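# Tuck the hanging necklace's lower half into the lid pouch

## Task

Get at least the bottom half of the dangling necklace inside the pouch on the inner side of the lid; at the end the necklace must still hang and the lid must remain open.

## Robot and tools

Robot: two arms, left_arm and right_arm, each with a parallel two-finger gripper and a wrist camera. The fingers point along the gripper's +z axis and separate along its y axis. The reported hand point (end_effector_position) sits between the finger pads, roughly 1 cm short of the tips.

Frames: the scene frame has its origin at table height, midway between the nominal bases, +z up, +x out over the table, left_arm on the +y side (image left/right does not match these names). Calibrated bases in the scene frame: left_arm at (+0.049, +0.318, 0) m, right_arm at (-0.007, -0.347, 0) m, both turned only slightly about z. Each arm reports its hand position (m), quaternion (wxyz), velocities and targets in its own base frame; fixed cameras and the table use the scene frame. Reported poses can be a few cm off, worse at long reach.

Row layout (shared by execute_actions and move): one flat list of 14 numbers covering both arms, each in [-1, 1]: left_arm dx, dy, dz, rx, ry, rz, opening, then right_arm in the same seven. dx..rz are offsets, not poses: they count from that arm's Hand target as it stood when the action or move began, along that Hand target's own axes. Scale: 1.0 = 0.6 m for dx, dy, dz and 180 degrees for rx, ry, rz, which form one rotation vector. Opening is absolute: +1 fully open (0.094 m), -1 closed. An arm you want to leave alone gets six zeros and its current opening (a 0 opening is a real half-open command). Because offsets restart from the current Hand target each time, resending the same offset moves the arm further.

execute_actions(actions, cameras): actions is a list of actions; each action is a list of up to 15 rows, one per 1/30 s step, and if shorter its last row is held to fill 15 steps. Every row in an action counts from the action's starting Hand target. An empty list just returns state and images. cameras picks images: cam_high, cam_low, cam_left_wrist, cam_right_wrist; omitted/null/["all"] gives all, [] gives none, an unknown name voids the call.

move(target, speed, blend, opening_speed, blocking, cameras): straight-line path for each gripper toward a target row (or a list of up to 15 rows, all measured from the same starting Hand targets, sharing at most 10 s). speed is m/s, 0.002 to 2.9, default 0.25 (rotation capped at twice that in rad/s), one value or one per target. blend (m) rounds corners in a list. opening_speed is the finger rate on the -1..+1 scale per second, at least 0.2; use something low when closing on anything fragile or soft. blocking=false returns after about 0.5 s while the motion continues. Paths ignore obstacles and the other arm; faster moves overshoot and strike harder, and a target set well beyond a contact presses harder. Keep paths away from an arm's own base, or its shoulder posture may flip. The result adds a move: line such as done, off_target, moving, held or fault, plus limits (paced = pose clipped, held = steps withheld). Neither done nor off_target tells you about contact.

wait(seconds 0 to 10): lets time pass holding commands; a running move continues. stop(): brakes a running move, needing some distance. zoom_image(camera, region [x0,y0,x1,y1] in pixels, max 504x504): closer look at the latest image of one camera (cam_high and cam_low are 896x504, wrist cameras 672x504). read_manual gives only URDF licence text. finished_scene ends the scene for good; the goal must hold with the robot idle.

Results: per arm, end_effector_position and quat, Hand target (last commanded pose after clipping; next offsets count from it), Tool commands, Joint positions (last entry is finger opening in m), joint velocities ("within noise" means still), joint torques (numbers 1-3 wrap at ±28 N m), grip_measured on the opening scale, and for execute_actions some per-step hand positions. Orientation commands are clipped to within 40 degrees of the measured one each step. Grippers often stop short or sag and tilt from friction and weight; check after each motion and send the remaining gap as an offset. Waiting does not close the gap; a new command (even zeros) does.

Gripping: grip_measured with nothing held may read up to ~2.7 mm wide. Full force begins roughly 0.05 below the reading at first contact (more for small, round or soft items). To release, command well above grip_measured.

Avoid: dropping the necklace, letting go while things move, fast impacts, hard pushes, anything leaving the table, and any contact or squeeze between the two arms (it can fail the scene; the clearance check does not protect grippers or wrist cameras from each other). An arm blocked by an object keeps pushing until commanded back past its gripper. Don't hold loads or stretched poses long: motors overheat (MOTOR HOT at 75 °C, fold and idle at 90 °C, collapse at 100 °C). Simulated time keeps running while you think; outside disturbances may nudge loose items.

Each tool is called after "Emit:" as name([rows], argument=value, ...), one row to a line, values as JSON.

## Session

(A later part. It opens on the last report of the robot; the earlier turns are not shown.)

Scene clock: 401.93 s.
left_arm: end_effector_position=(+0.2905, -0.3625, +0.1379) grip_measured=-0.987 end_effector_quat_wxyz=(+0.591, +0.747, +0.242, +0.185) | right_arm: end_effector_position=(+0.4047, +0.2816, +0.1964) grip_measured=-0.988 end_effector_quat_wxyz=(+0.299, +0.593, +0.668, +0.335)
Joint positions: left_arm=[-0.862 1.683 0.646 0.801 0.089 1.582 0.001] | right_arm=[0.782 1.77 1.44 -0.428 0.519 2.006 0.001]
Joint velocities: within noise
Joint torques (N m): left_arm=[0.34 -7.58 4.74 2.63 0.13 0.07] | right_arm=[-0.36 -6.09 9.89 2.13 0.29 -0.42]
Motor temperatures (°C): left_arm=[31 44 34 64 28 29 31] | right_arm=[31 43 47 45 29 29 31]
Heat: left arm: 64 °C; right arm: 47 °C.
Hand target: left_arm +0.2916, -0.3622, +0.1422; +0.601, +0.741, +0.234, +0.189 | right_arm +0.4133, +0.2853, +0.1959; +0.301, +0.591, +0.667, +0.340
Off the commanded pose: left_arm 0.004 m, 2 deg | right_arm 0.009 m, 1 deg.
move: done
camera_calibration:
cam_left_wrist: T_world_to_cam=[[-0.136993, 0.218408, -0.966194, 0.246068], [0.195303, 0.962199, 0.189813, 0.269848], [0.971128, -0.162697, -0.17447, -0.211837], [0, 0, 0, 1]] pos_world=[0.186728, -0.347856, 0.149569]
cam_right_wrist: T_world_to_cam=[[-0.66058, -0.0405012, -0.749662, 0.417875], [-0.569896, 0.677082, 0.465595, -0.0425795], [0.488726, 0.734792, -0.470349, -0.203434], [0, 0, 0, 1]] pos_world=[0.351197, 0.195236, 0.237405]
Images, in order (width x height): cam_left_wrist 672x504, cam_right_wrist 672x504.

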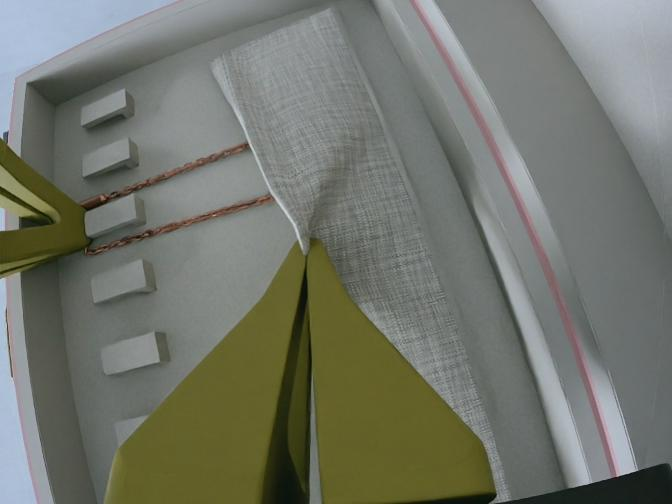

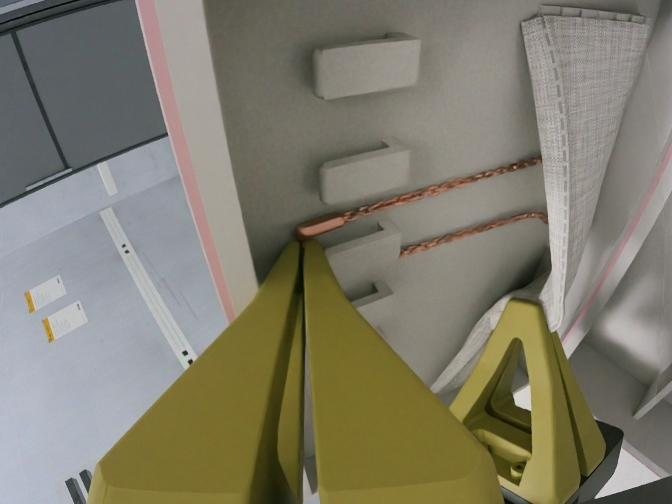

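Emit:
zoom_image(camera="cam_left_wrist", region=[50, 180, 160, 270])

Emit:
zoom_image(camera="cam_right_wrist", region=[280, 190, 420, 300])

Scaled by 4.582 from the camera's 672x504 image, which has a finer 960x720 frame.

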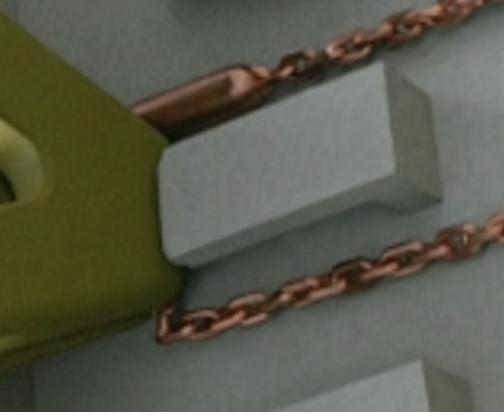

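Scaled by 3.600 from the camera's 672x504 image, which has a finer 960x720 frame.

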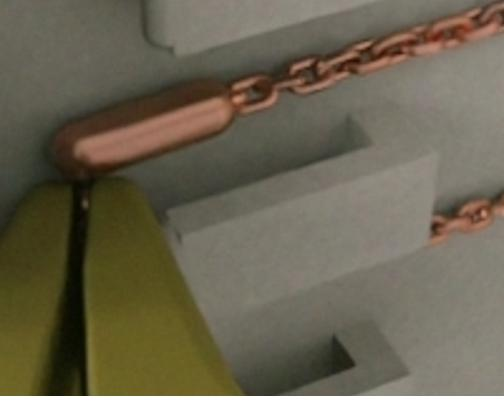

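Emit:
zoom_image(camera="cam_right_wrist", region=[300, 120, 440, 220])

Scaled by 3.600 from the camera's 672x504 image, which has a finer 960x720 frame.

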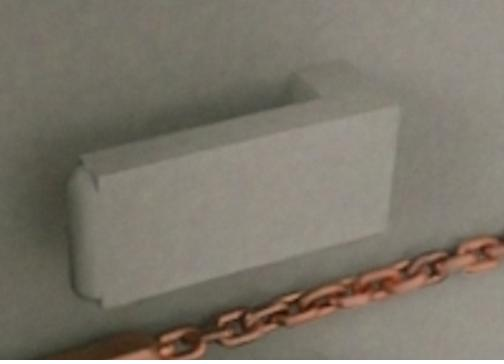

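Emit:
execute_actions([
  [[0,0,0,0,0,0,-1, 0,0,0,0,0,0,-0.91]],
], cameras=["cam_left_wrist", "cam_right_wrist"])

Emit:
zoom_image(camera="cam_left_wrist", region=[50, 160, 170, 280])

Emit:
zoom_image(camera="cam_right_wrist", region=[270, 180, 430, 310])

Scene clock: 410.73 s.
left_arm: end_effector_position=(+0.2905, -0.3625, +0.1379) grip_measured=-0.987 end_effector_quat_wxyz=(+0.591, +0.747, +0.242, +0.185) | right_arm: end_effector_position=(+0.4073, +0.2826, +0.1958) grip_measured=-0.919 end_effector_quat_wxyz=(+0.300, +0.593, +0.667, +0.338)
Joint positions: left_arm=[-0.862 1.683 0.646 0.801 0.089 1.582 0.001] | right_arm=[0.779 1.776 1.44 -0.413 0.518 2.003 0.004]
Joint velocities: within noise
Joint torques (N m): left_arm=[0.18 -7.46 4.82 2.62 0.14 0.07] | right_arm=[-0.16 -6.52 9.96 2 0.29 -0.36]
Motor temperatures (°C): left_arm=[31 44 34 65 28 29 31] | right_arm=[31 42 47 46 29 29 31]
Heat: left arm: 65 °C; right arm: 47 °C.
Hand target: left_arm +0.2916, -0.3622, +0.1422; +0.601, +0.741, +0.234, +0.189 | right_arm +0.4133, +0.2853, +0.1959; +0.301, +0.591, +0.667, +0.340
Off the commanded pose: left_arm 0.004 m, 2 deg | right_arm 0.007 m, 0 deg.
Step readings (end_effector_position of left_arm | right_arm):
0: (+0.2905, -0.3625, +0.1379) | (+0.4048, +0.2817, +0.1964)
1: (+0.2905, -0.3625, +0.1379) | (+0.4048, +0.2817, +0.1964)
2: (+0.2905, -0.3625, +0.1379) | (+0.4052, +0.2819, +0.1964)
4: (+0.2905, -0.3625, +0.1379) | (+0.4065, +0.2823, +0.1960)
8: (+0.2905, -0.3625, +0.1379) | (+0.4073, +0.2826, +0.1958)
15: (+0.2905, -0.3625, +0.1379) | (+0.4073, +0.2826, +0.1958)
camera_calibration:
cam_left_wrist: T_world_to_cam=[[-0.136993, 0.218408, -0.966194, 0.246068], [0.195303, 0.962199, 0.189813, 0.269848], [0.971128, -0.162697, -0.17447, -0.211837], [0, 0, 0, 1]] pos_world=[0.186728, -0.347856, 0.149569]
cam_right_wrist: T_world_to_cam=[[-0.656316, -0.037128, -0.753572, 0.417251], [-0.572398, 0.675202, 0.465257, -0.0399736], [0.491539, 0.736698, -0.464397, -0.208555], [0, 0, 0, 1]] pos_world=[0.353481, 0.196124, 0.236174]
Images, in order (width x height): cam_left_wrist 672x504, cam_right_wrist 672x504.

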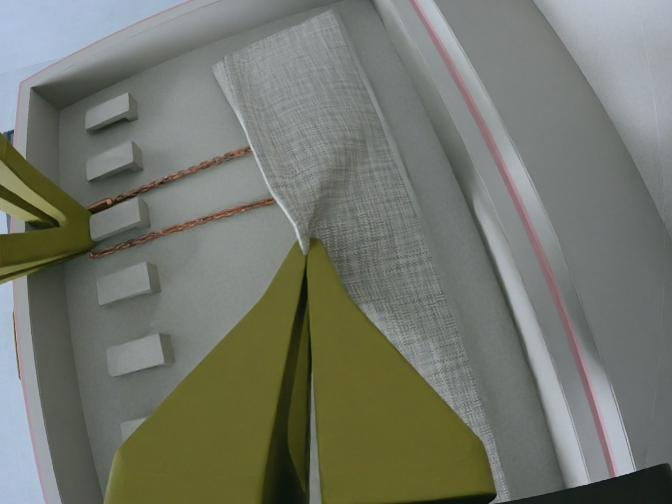

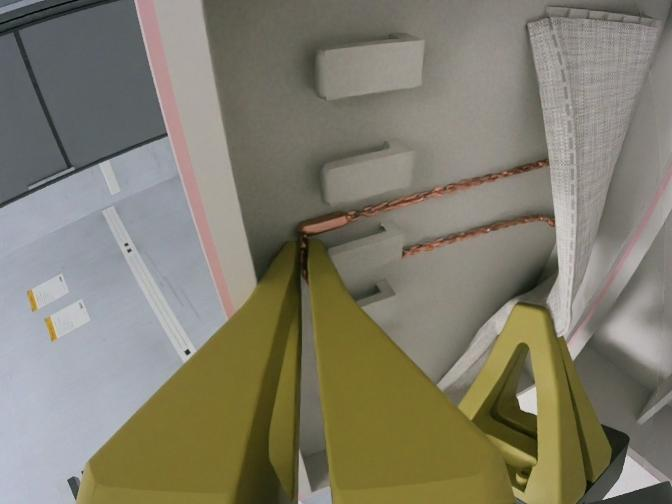

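Scaled by 4.200 from the camera's 672x504 image, which has a finer 960x720 frame.

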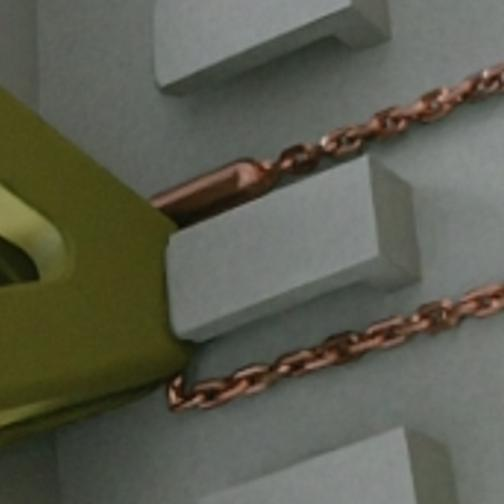

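Scaled by 3.150 from the camera's 672x504 image, which has a finer 960x720 frame.

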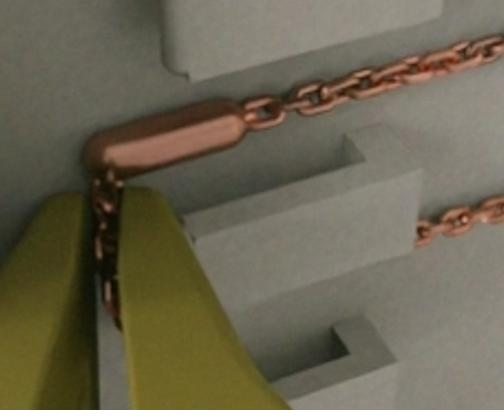

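Emit:
execute_actions([
  [[0,0,0,0,0,0,-1, 0,0,0,0,0,0,-0.95],[0,0,0,0,0,0,-1, 0,0,0,0,0,0,-0.95],[0,0,0,0,0,0,-1, 0,0,0,0,0,0,-0.95],[0,0,0,0,0,0,-1, 0,0,0,0,0,0,-0.87]],
], cameras=["cam_left_wrist", "cam_right_wrist"])

Emit:
zoom_image(camera="cam_right_wrist", region=[270, 180, 430, 310])

Scene clock: 412.83 s.
left_arm: end_effector_position=(+0.2898, -0.3616, +0.1360) grip_measured=-0.987 end_effector_quat_wxyz=(+0.589, +0.748, +0.243, +0.184) | right_arm: end_effector_position=(+0.4083, +0.2839, +0.1916) grip_measured=-0.879 end_effector_quat_wxyz=(+0.298, +0.593, +0.668, +0.336)
Joint positions: left_arm=[-0.862 1.683 0.641 0.801 0.089 1.582 0.001] | right_arm=[0.778 1.786 1.44 -0.409 0.514 2.003 0.006]
Joint velocities: within noise
Joint torques (N m): left_arm=[0.39 -7.56 5.19 2.61 0.09 0.11] | right_arm=[-0.13 -7.36 9.98 1.95 0.32 -0.36]
Motor temperatures (°C): left_arm=[31 44 34 65 28 29 31] | right_arm=[31 42 47 46 29 29 31]
Heat: left arm: 65 °C; right arm: 47 °C.
Hand target: left_arm +0.2916, -0.3621, +0.1421; +0.601, +0.741, +0.234, +0.189 | right_arm +0.4133, +0.2853, +0.1959; +0.301, +0.591, +0.667, +0.340
Off the commanded pose: left_arm 0.007 m, 2 deg | right_arm 0.007 m, 1 deg.
Step readings (end_effector_position of left_arm | right_arm):
0: (+0.2905, -0.3625, +0.1379) | (+0.4073, +0.2826, +0.1958)
1: (+0.2905, -0.3625, +0.1379) | (+0.4073, +0.2826, +0.1958)
2: (+0.2905, -0.3625, +0.1379) | (+0.4072, +0.2826, +0.1957)
4: (+0.2905, -0.3625, +0.1379) | (+0.4072, +0.2826, +0.1957)
8: (+0.2904, -0.3624, +0.1377) | (+0.4085, +0.2834, +0.1930)
15: (+0.2898, -0.3616, +0.1360) | (+0.4083, +0.2839, +0.1916)
camera_calibration:
cam_left_wrist: T_world_to_cam=[[-0.139812, 0.221753, -0.965028, 0.245761], [0.195835, 0.961541, 0.192579, 0.268779], [0.970619, -0.162061, -0.177862, -0.210485], [0, 0, 0, 1]] pos_world=[0.186024, -0.347052, 0.147968]
cam_right_wrist: T_world_to_cam=[[-0.660647, -0.0404371, -0.749607, 0.41687], [-0.57116, 0.675072, 0.466962, -0.0390587], [0.487156, 0.736642, -0.469081, -0.209193], [0, 0, 0, 1]] pos_world=[0.355005, 0.197325, 0.232599]
Images, in order (width x height): cam_left_wrist 672x504, cam_right_wrist 672x504.

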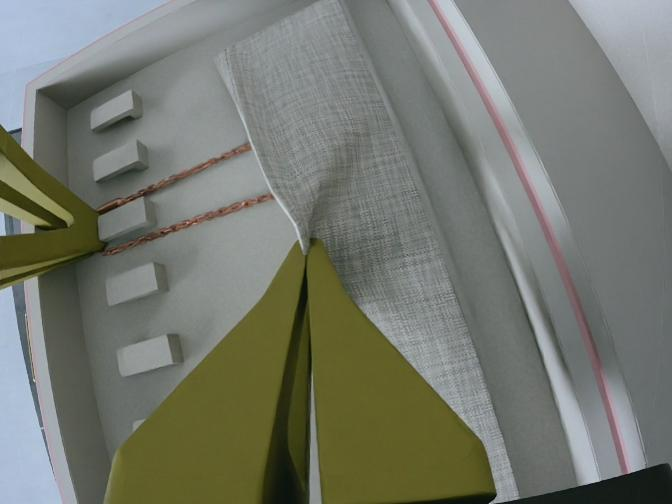

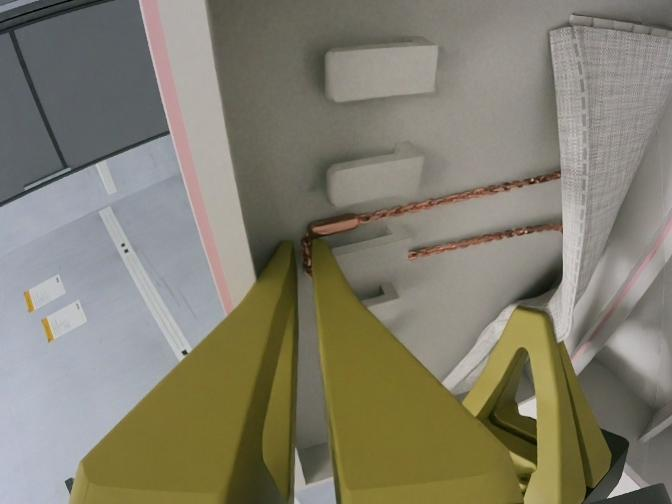

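Scaled by 3.150 from the camera's 672x504 image, which has a finer 960x720 frame.

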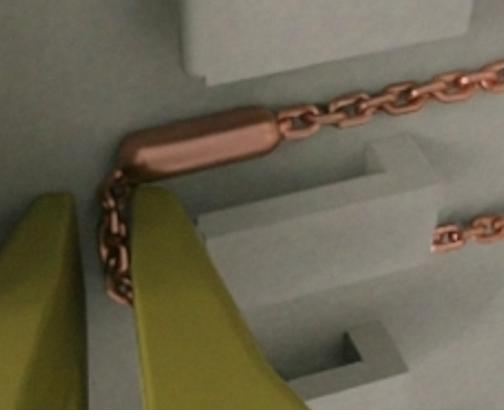

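Emit:
zoom_image(camera="cam_left_wrist", region=[50, 160, 170, 280])

Scaled by 4.200 from the camera's 672x504 image, which has a finer 960x720 frame.

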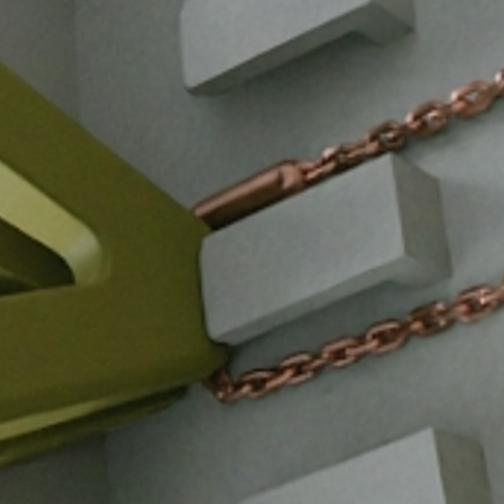

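Emit:
move(target=[0,0,0,0,0,0,-1, -0.0015,0,-0.0247,0,0,0,-0.87], speed=0.04, cameras=["cam_left_wrist", "cam_right_wrist", "cam_low"])

Emit:
zoom_image(camera="cam_right_wrist", region=[270, 180, 430, 310])

Emit:
zoom_image(camera="cam_low", region=[440, 220, 560, 330])

Scene clock: 416.50 s.
left_arm: end_effector_position=(+0.2897, -0.3617, +0.1360) grip_measured=-0.987 end_effector_quat_wxyz=(+0.589, +0.748, +0.243, +0.184) | right_arm: end_effector_position=(+0.4066, +0.2855, +0.1915) grip_measured=-0.879 end_effector_quat_wxyz=(+0.299, +0.592, +0.669, +0.335)
Joint positions: left_arm=[-0.862 1.683 0.641 0.801 0.089 1.582 0.001] | right_arm=[0.784 1.786 1.44 -0.411 0.518 2.005 0.006]
Joint velocities: within noise
Joint torques (N m): left_arm=[0.38 -7.49 4.97 2.67 0.12 0.01] | right_arm=[0.75 -10.3 8.84 1.62 0.42 -0.24]
Motor temperatures (°C): left_arm=[31 44 34 65 28 29 31] | right_arm=[31 43 47 45 29 29 31]
Heat: left arm: 65 °C; right arm: 47 °C.
Hand target: left_arm +0.2915, -0.3622, +0.1421; +0.601, +0.741, +0.234, +0.189 | right_arm +0.4015, +0.2830, +0.2046; +0.301, +0.591, +0.667, +0.340
Off the commanded pose: left_arm 0.006 m, 2 deg | right_arm 0.014 m, 1 deg.
move: off_target (right_arm)
camera_calibration:
cam_left_wrist: T_world_to_cam=[[-0.139845, 0.221702, -0.965034, 0.245736], [0.196237, 0.961485, 0.192449, 0.268725], [0.970533, -0.162463, -0.177965, -0.210496], [0, 0, 0, 1]] pos_world=[0.185925, -0.347053, 0.147967]
cam_right_wrist: T_world_to_cam=[[-0.660418, -0.0433432, -0.749647, 0.416394], [-0.572563, 0.674972, 0.465387, -0.0401708], [0.485819, 0.736569, -0.47058, -0.208757], [0, 0, 0, 1]] pos_world=[0.353411, 0.198926, 0.232606]
Images, in order (width x height): cam_low 896x504, cam_left_wrist 672x504, cam_right_wrist 672x504.

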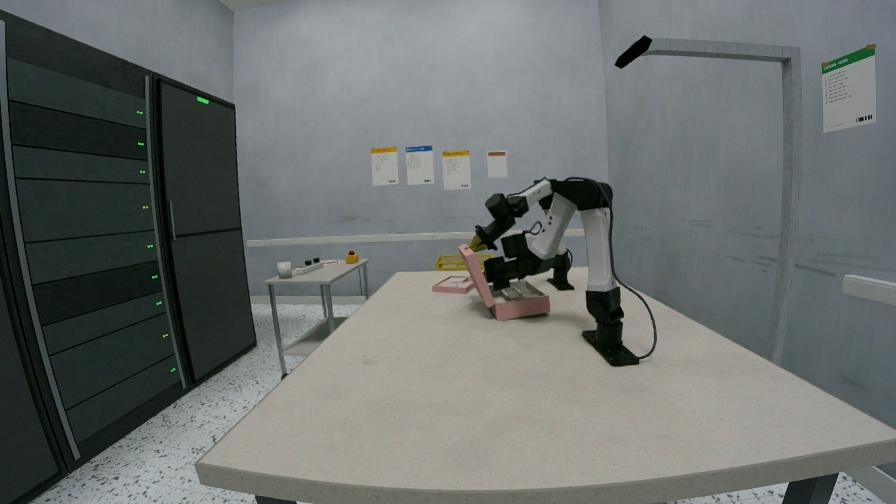

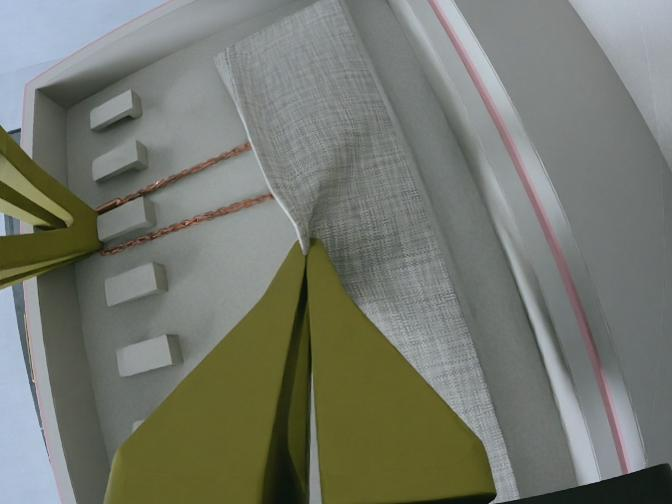

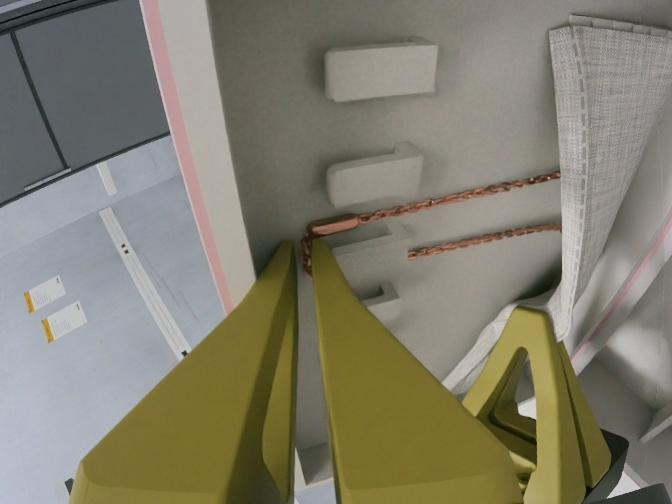

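Scaled by 3.150 from the camera's 672x504 image, which has a finer 960x720 frame.

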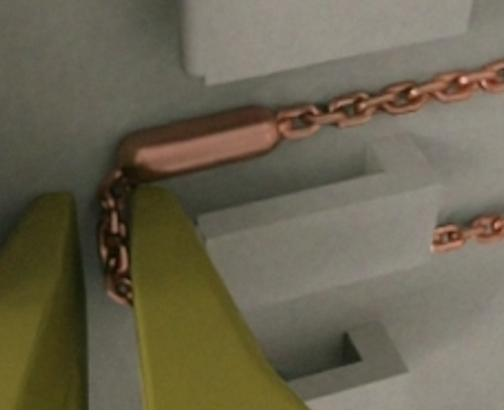

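Scaled by 4.200.

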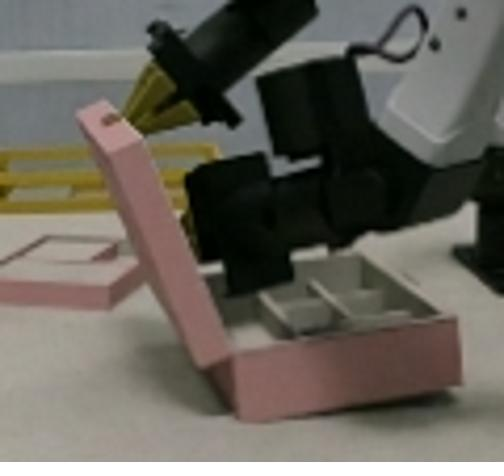

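Emit:
move(target=[0,0,0,0,0,0,-1, 0.0010,-0.0033,-0.0072,0,0,0,-0.87], speed=0.04, cameras=["cam_left_wrist", "cam_right_wrist", "cam_low"])

Emit:
zoom_image(camera="cam_right_wrist", region=[270, 180, 430, 310])

Emit:
zoom_image(camera="cam_low", region=[440, 220, 560, 330])

Scene clock: 418.23 s.
left_arm: end_effector_position=(+0.2897, -0.3617, +0.1360) grip_measured=-0.987 end_effector_quat_wxyz=(+0.589, +0.748, +0.243, +0.184) | right_arm: end_effector_position=(+0.4055, +0.2856, +0.1919) grip_measured=-0.879 end_effector_quat_wxyz=(+0.302, +0.593, +0.667, +0.335)
Joint positions: left_arm=[-0.862 1.683 0.641 0.801 0.089 1.582 0.001] | right_arm=[0.79 1.786 1.44 -0.414 0.531 2.012 0.006]
Joint velocities: within noise
Joint torques (N m): left_arm=[0.44 -7.62 5.34 2.6 0.12 0.09] | right_arm=[1.06 -11.15 7.92 1.59 0.31 -0.24]
Motor temperatures (°C): left_arm=[31 44 34 65 28 29 31] | right_arm=[31 44 47 45 29 29 31]
Heat: left arm: 65 °C; right arm: 47 °C.
Hand target: left_arm +0.2916, -0.3621, +0.1421; +0.601, +0.741, +0.234, +0.189 | right_arm +0.3968, +0.2831, +0.2055; +0.301, +0.591, +0.667, +0.340
Off the commanded pose: left_arm 0.006 m, 2 deg | right_arm 0.016 m, 1 deg.
move: off_target (right_arm)
camera_calibration:
cam_left_wrist: T_world_to_cam=[[-0.139845, 0.221702, -0.965034, 0.245736], [0.196237, 0.961485, 0.192449, 0.268725], [0.970533, -0.162463, -0.177965, -0.210496], [0, 0, 0, 1]] pos_world=[0.185925, -0.347053, 0.147967]
cam_right_wrist: T_world_to_cam=[[-0.657702, -0.0395777, -0.752238, 0.414335], [-0.568981, 0.680529, 0.461671, -0.043392], [0.493648, 0.731651, -0.470104, -0.209971], [0, 0, 0, 1]] pos_world=[0.351471, 0.199553, 0.233003]
Images, in order (width x height): cam_low 896x504, cam_left_wrist 672x504, cam_right_wrist 672x504.

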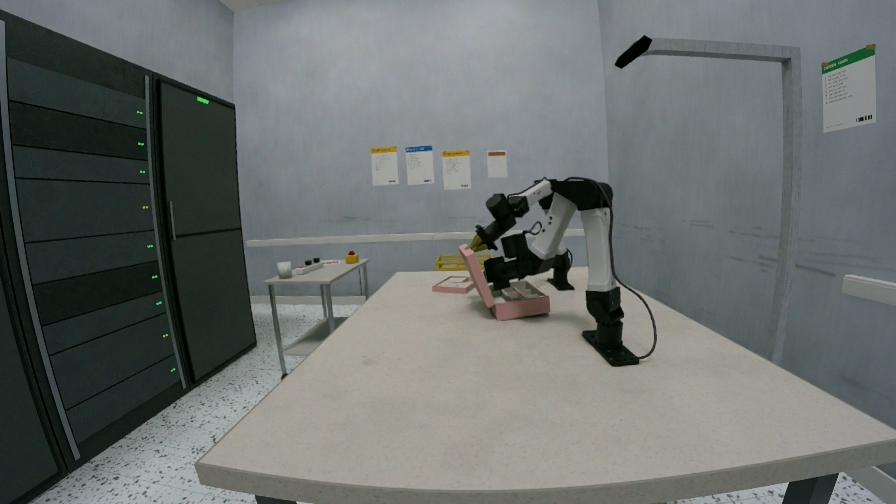

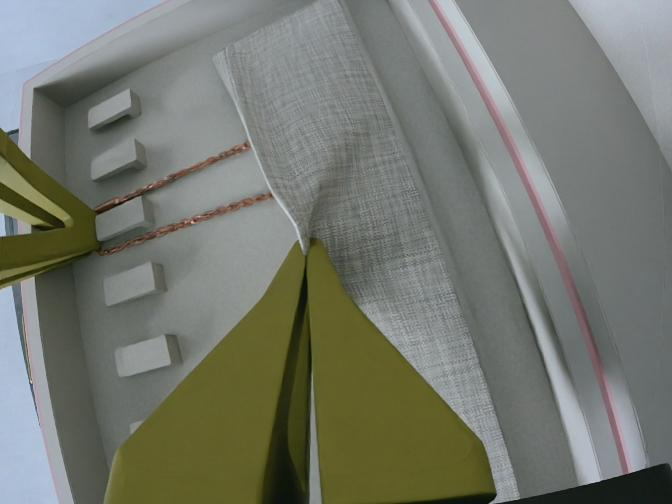

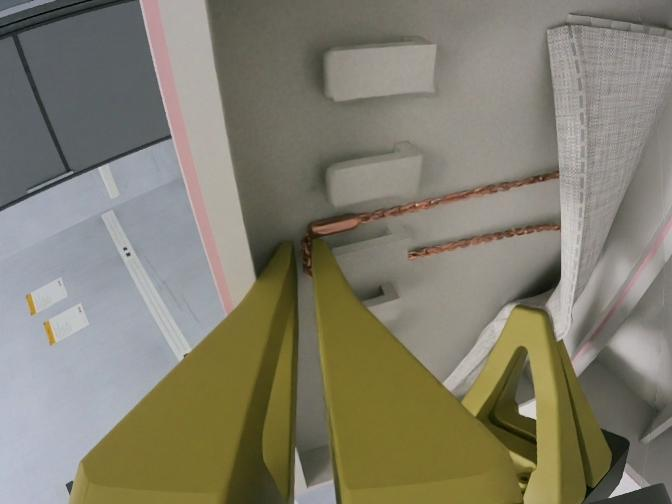

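Scaled by 3.150 from the camera's 672x504 image, which has a finer 960x720 frame.

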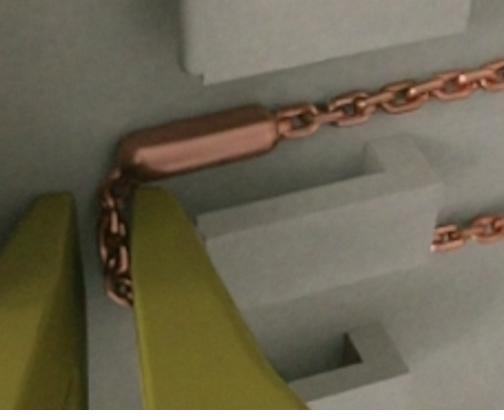

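Scaled by 4.200.

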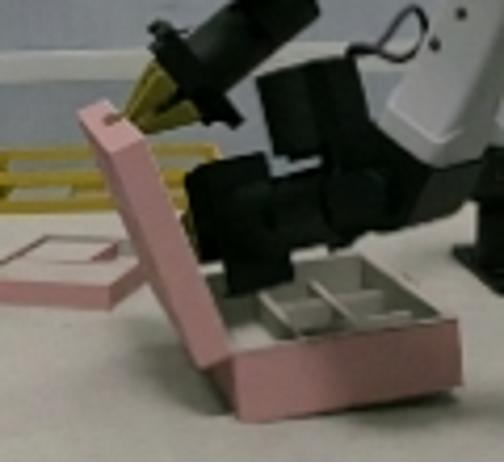

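Emit:
execute_actions(actions=[], cameras=["cam_left_wrist", "cam_right_wrist", "cam_low"])

Scene clock: 420.57 s.
left_arm: end_effector_position=(+0.2897, -0.3617, +0.1360) grip_measured=-0.987 end_effector_quat_wxyz=(+0.589, +0.748, +0.243, +0.184) | right_arm: end_effector_position=(+0.4054, +0.2856, +0.1919) grip_measured=-0.879 end_effector_quat_wxyz=(+0.302, +0.594, +0.667, +0.335)
Joint positions: left_arm=[-0.862 1.683 0.641 0.801 0.089 1.582 0.001] | right_arm=[0.791 1.786 1.44 -0.414 0.532 2.013 0.006]
Joint velocities: within noise
Joint torques (N m): left_arm=[0.38 -7.27 4.97 2.59 0.2 0.06] | right_arm=[0.94 -11.17 7.91 1.59 0.33 -0.25]
Motor temperatures (°C): left_arm=[31 44 34 65 28 29 31] | right_arm=[31 45 47 45 29 29 31]
Heat: left arm: 65 °C; right arm: 47 °C.
Hand target: left_arm +0.2915, -0.3622, +0.1421; +0.601, +0.741, +0.234, +0.189 | right_arm +0.3967, +0.2831, +0.2055; +0.301, +0.590, +0.668, +0.340
Tool commands: left_gripper/opening=-1.0 right_gripper/opening=-0.87
Off the commanded pose: left_arm 0.006 m, 2 deg | right_arm 0.016 m, 1 deg.
camera_calibration:
cam_left_wrist: T_world_to_cam=[[-0.139855, 0.221686, -0.965037, 0.24583], [0.196626, 0.961424, 0.192361, 0.268626], [0.970453, -0.162848, -0.178049, -0.210585], [0, 0, 0, 1]] pos_world=[0.185925, -0.347053, 0.148067]
cam_right_wrist: T_world_to_cam=[[-0.657642, -0.039606, -0.752289, 0.414203], [-0.568768, 0.680917, 0.461362, -0.0436569], [0.493974, 0.731289, -0.470326, -0.209936], [0, 0, 0, 1]] pos_world=[0.35127, 0.199656, 0.233004]
Images, in order (width x height): cam_low 896x504, cam_left_wrist 672x504, cam_right_wrist 672x504.

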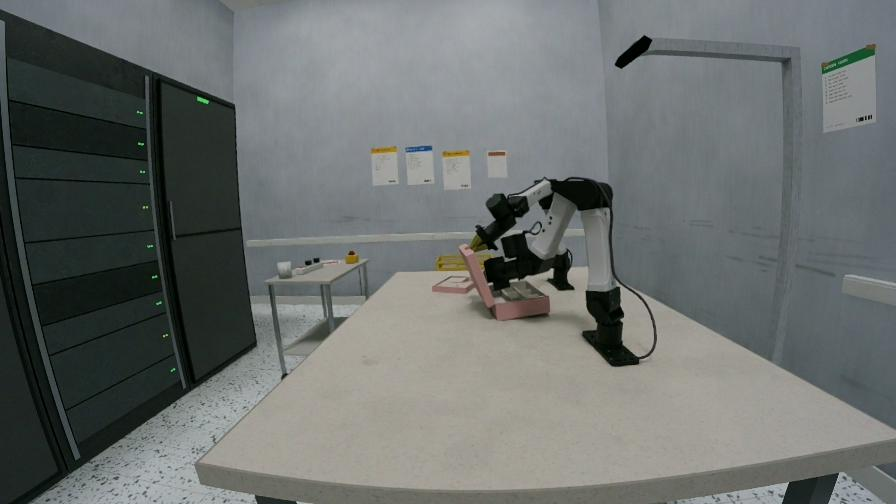

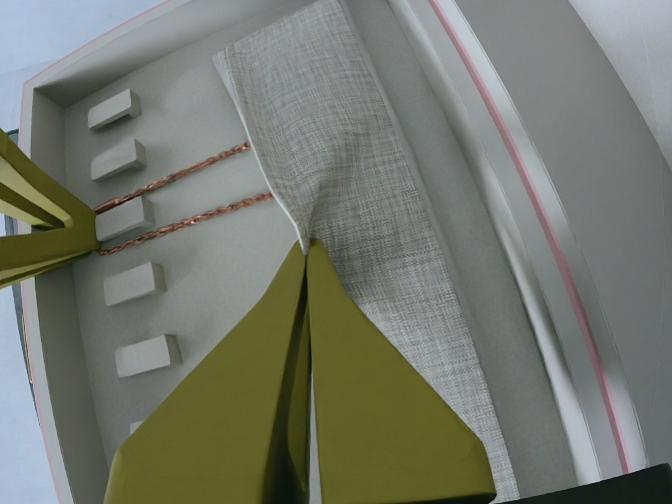

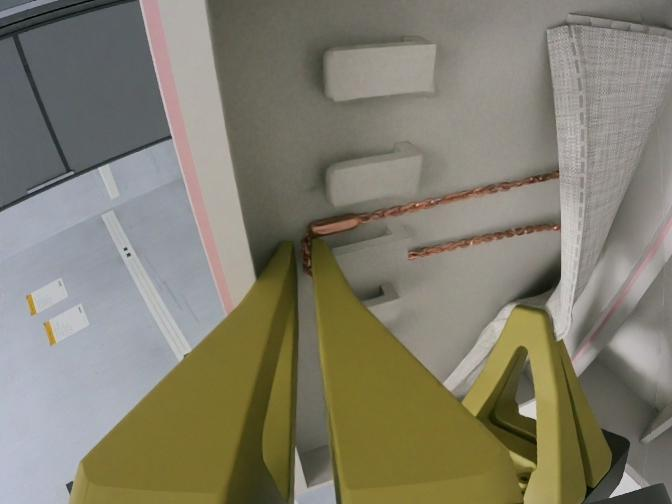

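Emit:
zoom_image(camera="cam_right_wrist", region=[260, 180, 440, 320])

Emit:
zoom_image(camera="cam_left_wrist", region=[0, 130, 320, 310])

Scaled by 2.800 from the camera's 672x504 image, which has a finer 960x720 frame.

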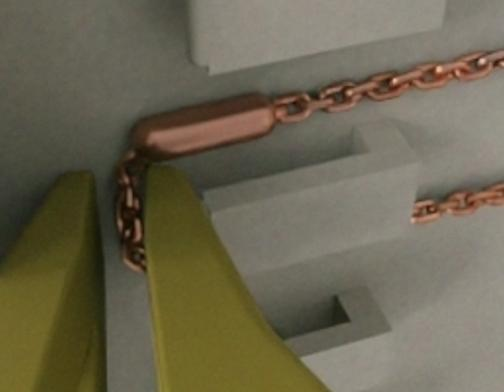

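Scaled by 1.575 from the camera's 672x504 image, which has a finer 960x720 frame.

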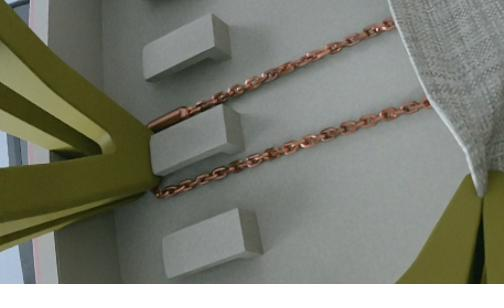

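Emit:
zoom_image(camera="cam_low", region=[440, 230, 570, 330])

Scaled by 3.877.

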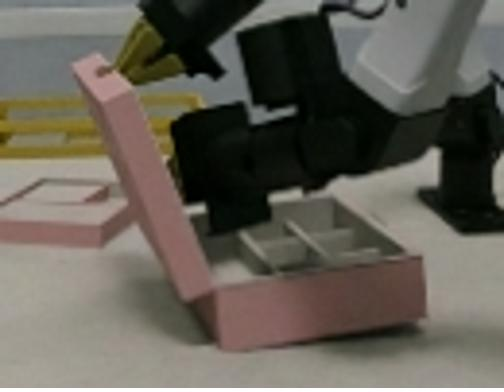

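Emit:
zoom_image(camera="cam_right_wrist", region=[290, 200, 420, 300])

Emit:
zoom_image(camera="cam_left_wrist", region=[60, 170, 180, 290])

Scaled by 3.877 from the camera's 672x504 image, which has a finer 960x720 frame.

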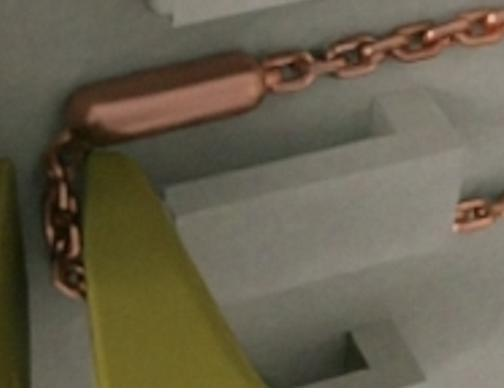

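Scaled by 4.200 from the camera's 672x504 image, which has a finer 960x720 frame.

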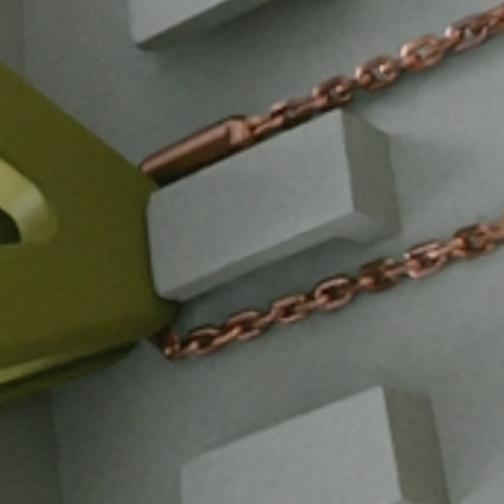

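Emit:
move(target=[0,0,0,0,0,0,-1, 0.0047,-0.0192,0.0128,0.004,0,0,-0.87], speed=0.04, cameras=["cam_low", "cam_left_wrist", "cam_right_wrist"])

Emit:
zoom_image(camera="cam_low", region=[440, 230, 570, 330])

Scene clock: 429.73 s.
left_arm: end_effector_position=(+0.2897, -0.3617, +0.1360) grip_measured=-0.987 end_effector_quat_wxyz=(+0.589, +0.748, +0.243, +0.184) | right_arm: end_effector_position=(+0.4061, +0.2856, +0.1912) grip_measured=-0.877 end_effector_quat_wxyz=(+0.307, +0.595, +0.661, +0.338)
Joint positions: left_arm=[-0.862 1.683 0.641 0.801 0.089 1.582 0.001] | right_arm=[0.794 1.786 1.428 -0.393 0.546 2.016 0.006]
Joint velocities: within noise
Joint torques (N m): left_arm=[0.38 -7.41 5.26 2.68 0.13 0.06] | right_arm=[1.03 -10.02 6.56 1.62 0.21 -0.18]
Motor temperatures (°C): left_arm=[31 44 35 65 28 29 31] | right_arm=[31 48 47 44 29 29 31]
Heat: left arm: 65 °C; right arm: 48 °C.
Hand target: left_arm +0.2916, -0.3621, +0.1421; +0.601, +0.741, +0.234, +0.189 | right_arm +0.3960, +0.2857, +0.1918; +0.297, +0.593, +0.669, +0.336
Off the commanded pose: left_arm 0.006 m, 2 deg | right_arm 0.010 m, 2 deg.
move: done
camera_calibration:
cam_left_wrist: T_world_to_cam=[[-0.139855, 0.221686, -0.965037, 0.24583], [0.196626, 0.961424, 0.192361, 0.268626], [0.970453, -0.162848, -0.178049, -0.210585], [0, 0, 0, 1]] pos_world=[0.185925, -0.347053, 0.148067]
cam_right_wrist: T_world_to_cam=[[-0.64831, -0.0313588, -0.76073, 0.409635], [-0.56834, 0.684792, 0.456123, -0.0431496], [0.506639, 0.728063, -0.461781, -0.216435], [0, 0, 0, 1]] pos_world=[0.350702, 0.199973, 0.231358]
Images, in order (width x height): cam_low 896x504, cam_left_wrist 672x504, cam_right_wrist 672x504.

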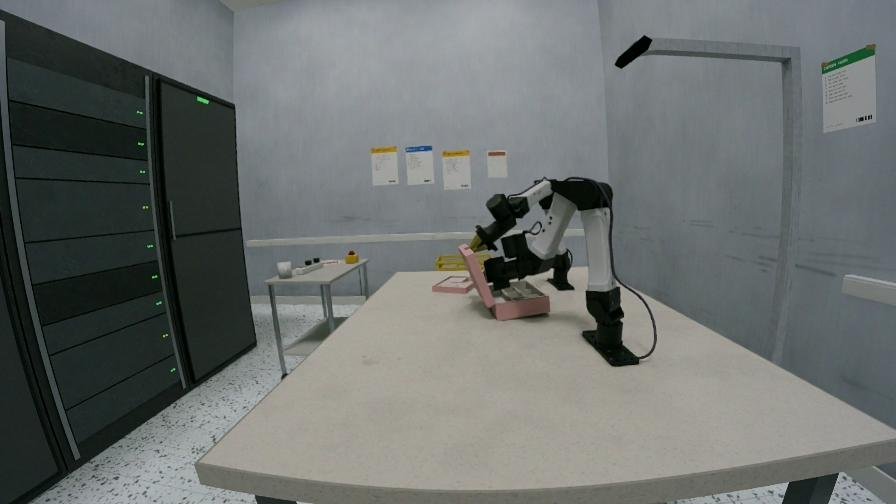

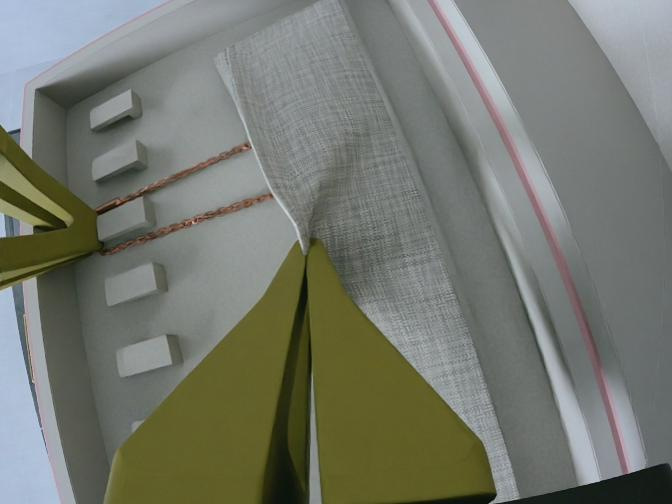

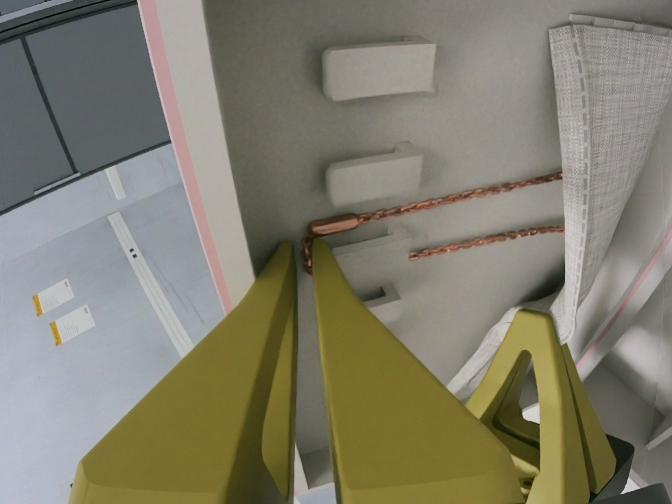

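Scaled by 3.877.

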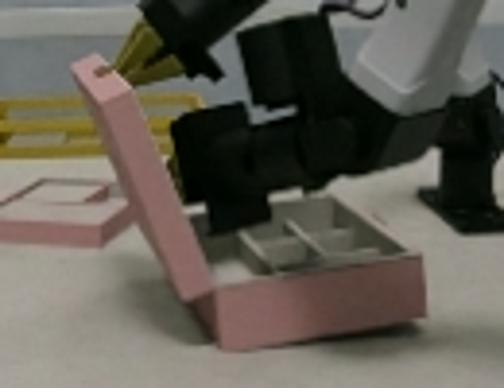

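Emit:
execute_actions([
  [[0,0,0,0,0,0,-1,0,0,0,0,0,0,-0.89]],
], cameras=["cam_right_wrist"])

Scene clock: 433.20 s.
left_arm: end_effector_position=(+0.2897, -0.3617, +0.1360) grip_measured=-0.987 end_effector_quat_wxyz=(+0.589, +0.748, +0.243, +0.184) | right_arm: end_effector_position=(+0.4060, +0.2858, +0.1912) grip_measured=-0.890 end_effector_quat_wxyz=(+0.307, +0.595, +0.661, +0.338)
Joint positions: left_arm=[-0.862 1.683 0.641 0.801 0.089 1.582 0.001] | right_arm=[0.794 1.786 1.428 -0.392 0.546 2.016 0.005]
Joint velocities: within noise
Joint torques (N m): left_arm=[0.42 -7.38 5.18 2.65 0.08 0.08] | right_arm=[1.02 -9.99 6.57 1.64 0.19 -0.18]
Motor temperatures (°C): left_arm=[31 44 35 66 28 29 31] | right_arm=[31 49 47 44 29 29 31]
Heat: left arm: 66 °C; right arm: 49 °C.
Hand target: left_arm +0.2916, -0.3621, +0.1421; +0.601, +0.741, +0.234, +0.189 | right_arm +0.3959, +0.2859, +0.1918; +0.297, +0.592, +0.670, +0.336
Off the commanded pose: left_arm 0.006 m, 2 deg | right_arm 0.010 m, 2 deg.
Step readings (end_effector_position of left_arm | right_arm):
0: (+0.2897, -0.3617, +0.1360) | (+0.4061, +0.2857, +0.1912)
1: (+0.2897, -0.3617, +0.1360) | (+0.4061, +0.2857, +0.1912)
2: (+0.2897, -0.3617, +0.1360) | (+0.4061, +0.2857, +0.1912)
4: (+0.2897, -0.3617, +0.1360) | (+0.4060, +0.2858, +0.1912)
8: (+0.2897, -0.3617, +0.1360) | (+0.4060, +0.2858, +0.1912)
15: (+0.2897, -0.3617, +0.1360) | (+0.4060, +0.2858, +0.1912)
camera_calibration:
cam_right_wrist: T_world_to_cam=[[-0.64779, -0.0315715, -0.761165, 0.409471], [-0.568827, 0.684668, 0.455703, -0.0431067], [0.506758, 0.728171, -0.46148, -0.216612], [0, 0, 0, 1]] pos_world=[0.350501, 0.200172, 0.231356]
Images, in order (width x height): cam_right_wrist 672x504.

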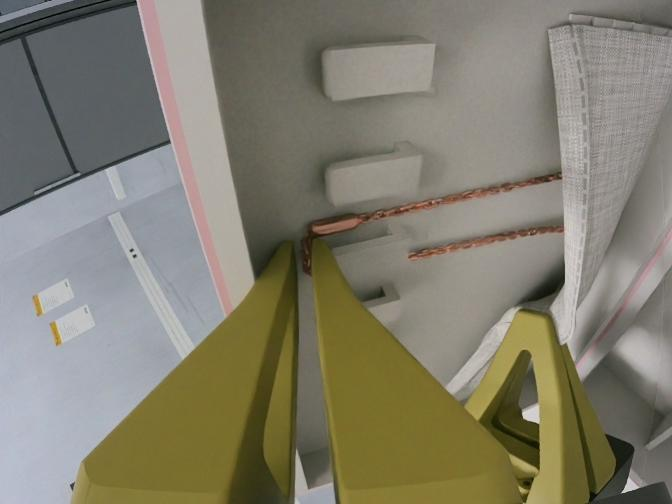

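Emit:
wait(seconds=0.05, cameras=["cam_high"])

Emit:
zoom_image(camera="cam_high", region=[330, 150, 560, 330])

Scene clock: 433.90 s.
left_arm: end_effector_position=(+0.2897, -0.3617, +0.1360) grip_measured=-0.987 end_effector_quat_wxyz=(+0.589, +0.748, +0.243, +0.184) | right_arm: end_effector_position=(+0.4060, +0.2858, +0.1912) grip_measured=-0.890 end_effector_quat_wxyz=(+0.307, +0.595, +0.661, +0.338)
Joint positions: left_arm=[-0.862 1.683 0.641 0.801 0.089 1.582 0.001] | right_arm=[0.794 1.786 1.428 -0.392 0.546 2.016 0.005]
Joint velocities: within noise
Joint torques (N m): left_arm=[0.51 -7.51 5.08 2.65 0.13 0.05] | right_arm=[1.02 -10.03 6.61 1.64 0.19 -0.18]
Motor temperatures (°C): left_arm=[31 44 35 66 28 29 31] | right_arm=[31 49 47 44 29 29 31]
Heat: left arm: 66 °C; right arm: 49 °C.
Hand target: left_arm +0.2916, -0.3621, +0.1421; +0.601, +0.741, +0.234, +0.189 | right_arm +0.3959, +0.2859, +0.1918; +0.297, +0.592, +0.670, +0.336
Tool commands: left_gripper/opening=-1.0 right_gripper/opening=-0.89
Off the commanded pose: left_arm 0.006 m, 2 deg | right_arm 0.010 m, 2 deg.
wait: 0.07 s; at rest from the start
Images, in order (width x height): cam_high 896x504.

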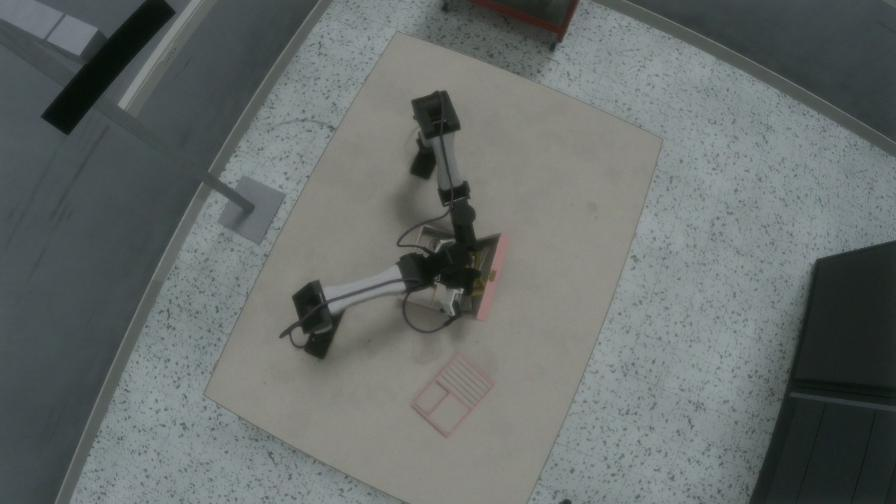

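Scaled by 2.191.

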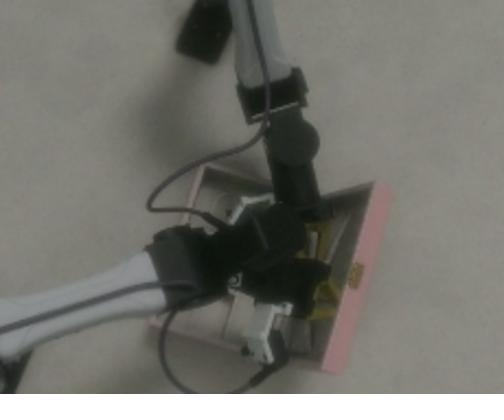

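Emit:
move(target=[0,0,0,0,0,0,-1, -0.0025,-0.0008,-0.0088,0,0.001,0,-0.89], speed=0.02, cameras=["cam_left_wrist", "cam_right_wrist"])

Scene clock: 439.30 s.
left_arm: end_effector_position=(+0.2896, -0.3618, +0.1360) grip_measured=-0.987 end_effector_quat_wxyz=(+0.589, +0.748, +0.243, +0.184) | right_arm: end_effector_position=(+0.4017, +0.2849, +0.1928) grip_measured=-0.892 end_effector_quat_wxyz=(+0.307, +0.593, +0.663, +0.339)
Joint positions: left_arm=[-0.862 1.683 0.641 0.801 0.09 1.582 0.001] | right_arm=[0.799 1.769 1.413 -0.393 0.546 2.016 0.005]
Joint velocities: within noise
Joint torques (N m): left_arm=[0.25 -7.51 5.16 2.61 0.12 0.11] | right_arm=[0.9 -10.13 6.8 1.58 0.18 -0.17]
Motor temperatures (°C): left_arm=[31 44 35 66 28 29 31] | right_arm=[31 50 46 44 29 29 31]
Heat: left arm: 66 °C; right arm: 50 °C.
Hand target: left_arm +0.2915, -0.3622, +0.1421; +0.601, +0.741, +0.234, +0.189 | right_arm +0.3916, +0.2837, +0.1945; +0.296, +0.592, +0.670, +0.336
Off the commanded pose: left_arm 0.006 m, 2 deg | right_arm 0.010 m, 2 deg.
move: done
camera_calibration:
cam_left_wrist: T_world_to_cam=[[-0.139822, 0.221703, -0.965038, 0.245815], [0.19734, 0.961299, 0.192252, 0.268487], [0.970313, -0.163559, -0.178161, -0.210693], [0, 0, 0, 1]] pos_world=[0.185825, -0.347055, 0.148067]
cam_right_wrist: T_world_to_cam=[[-0.647014, -0.0341457, -0.761713, 0.408413], [-0.572552, 0.6815, 0.455787, -0.0431608], [0.503545, 0.731021, -0.46049, -0.212848], [0, 0, 0, 1]] pos_world=[0.346716, 0.198956, 0.232751]
Images, in order (width x height): cam_left_wrist 672x504, cam_right_wrist 672x504.

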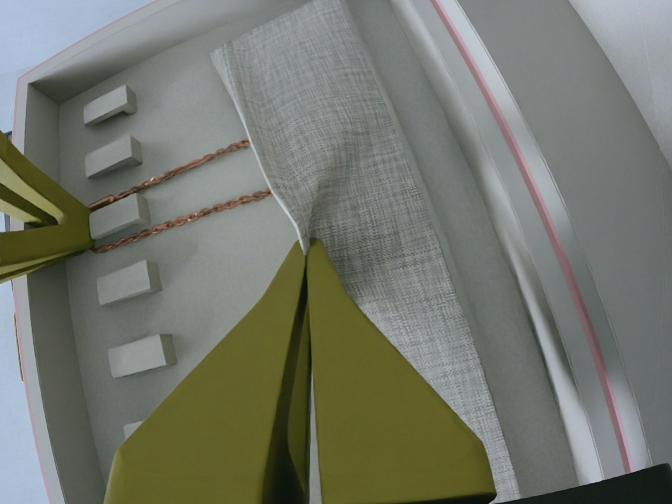

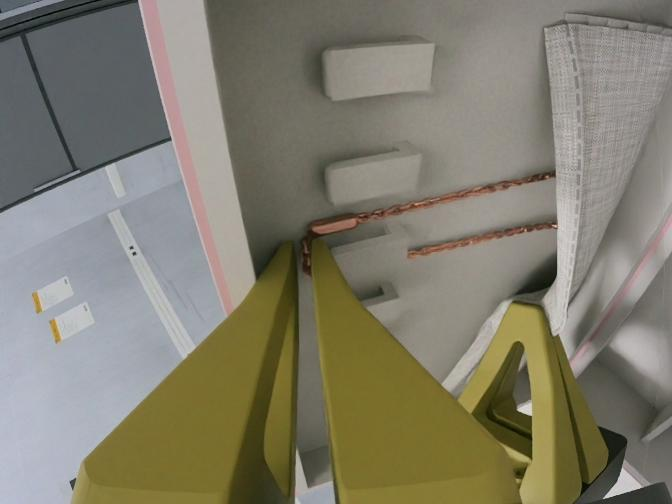

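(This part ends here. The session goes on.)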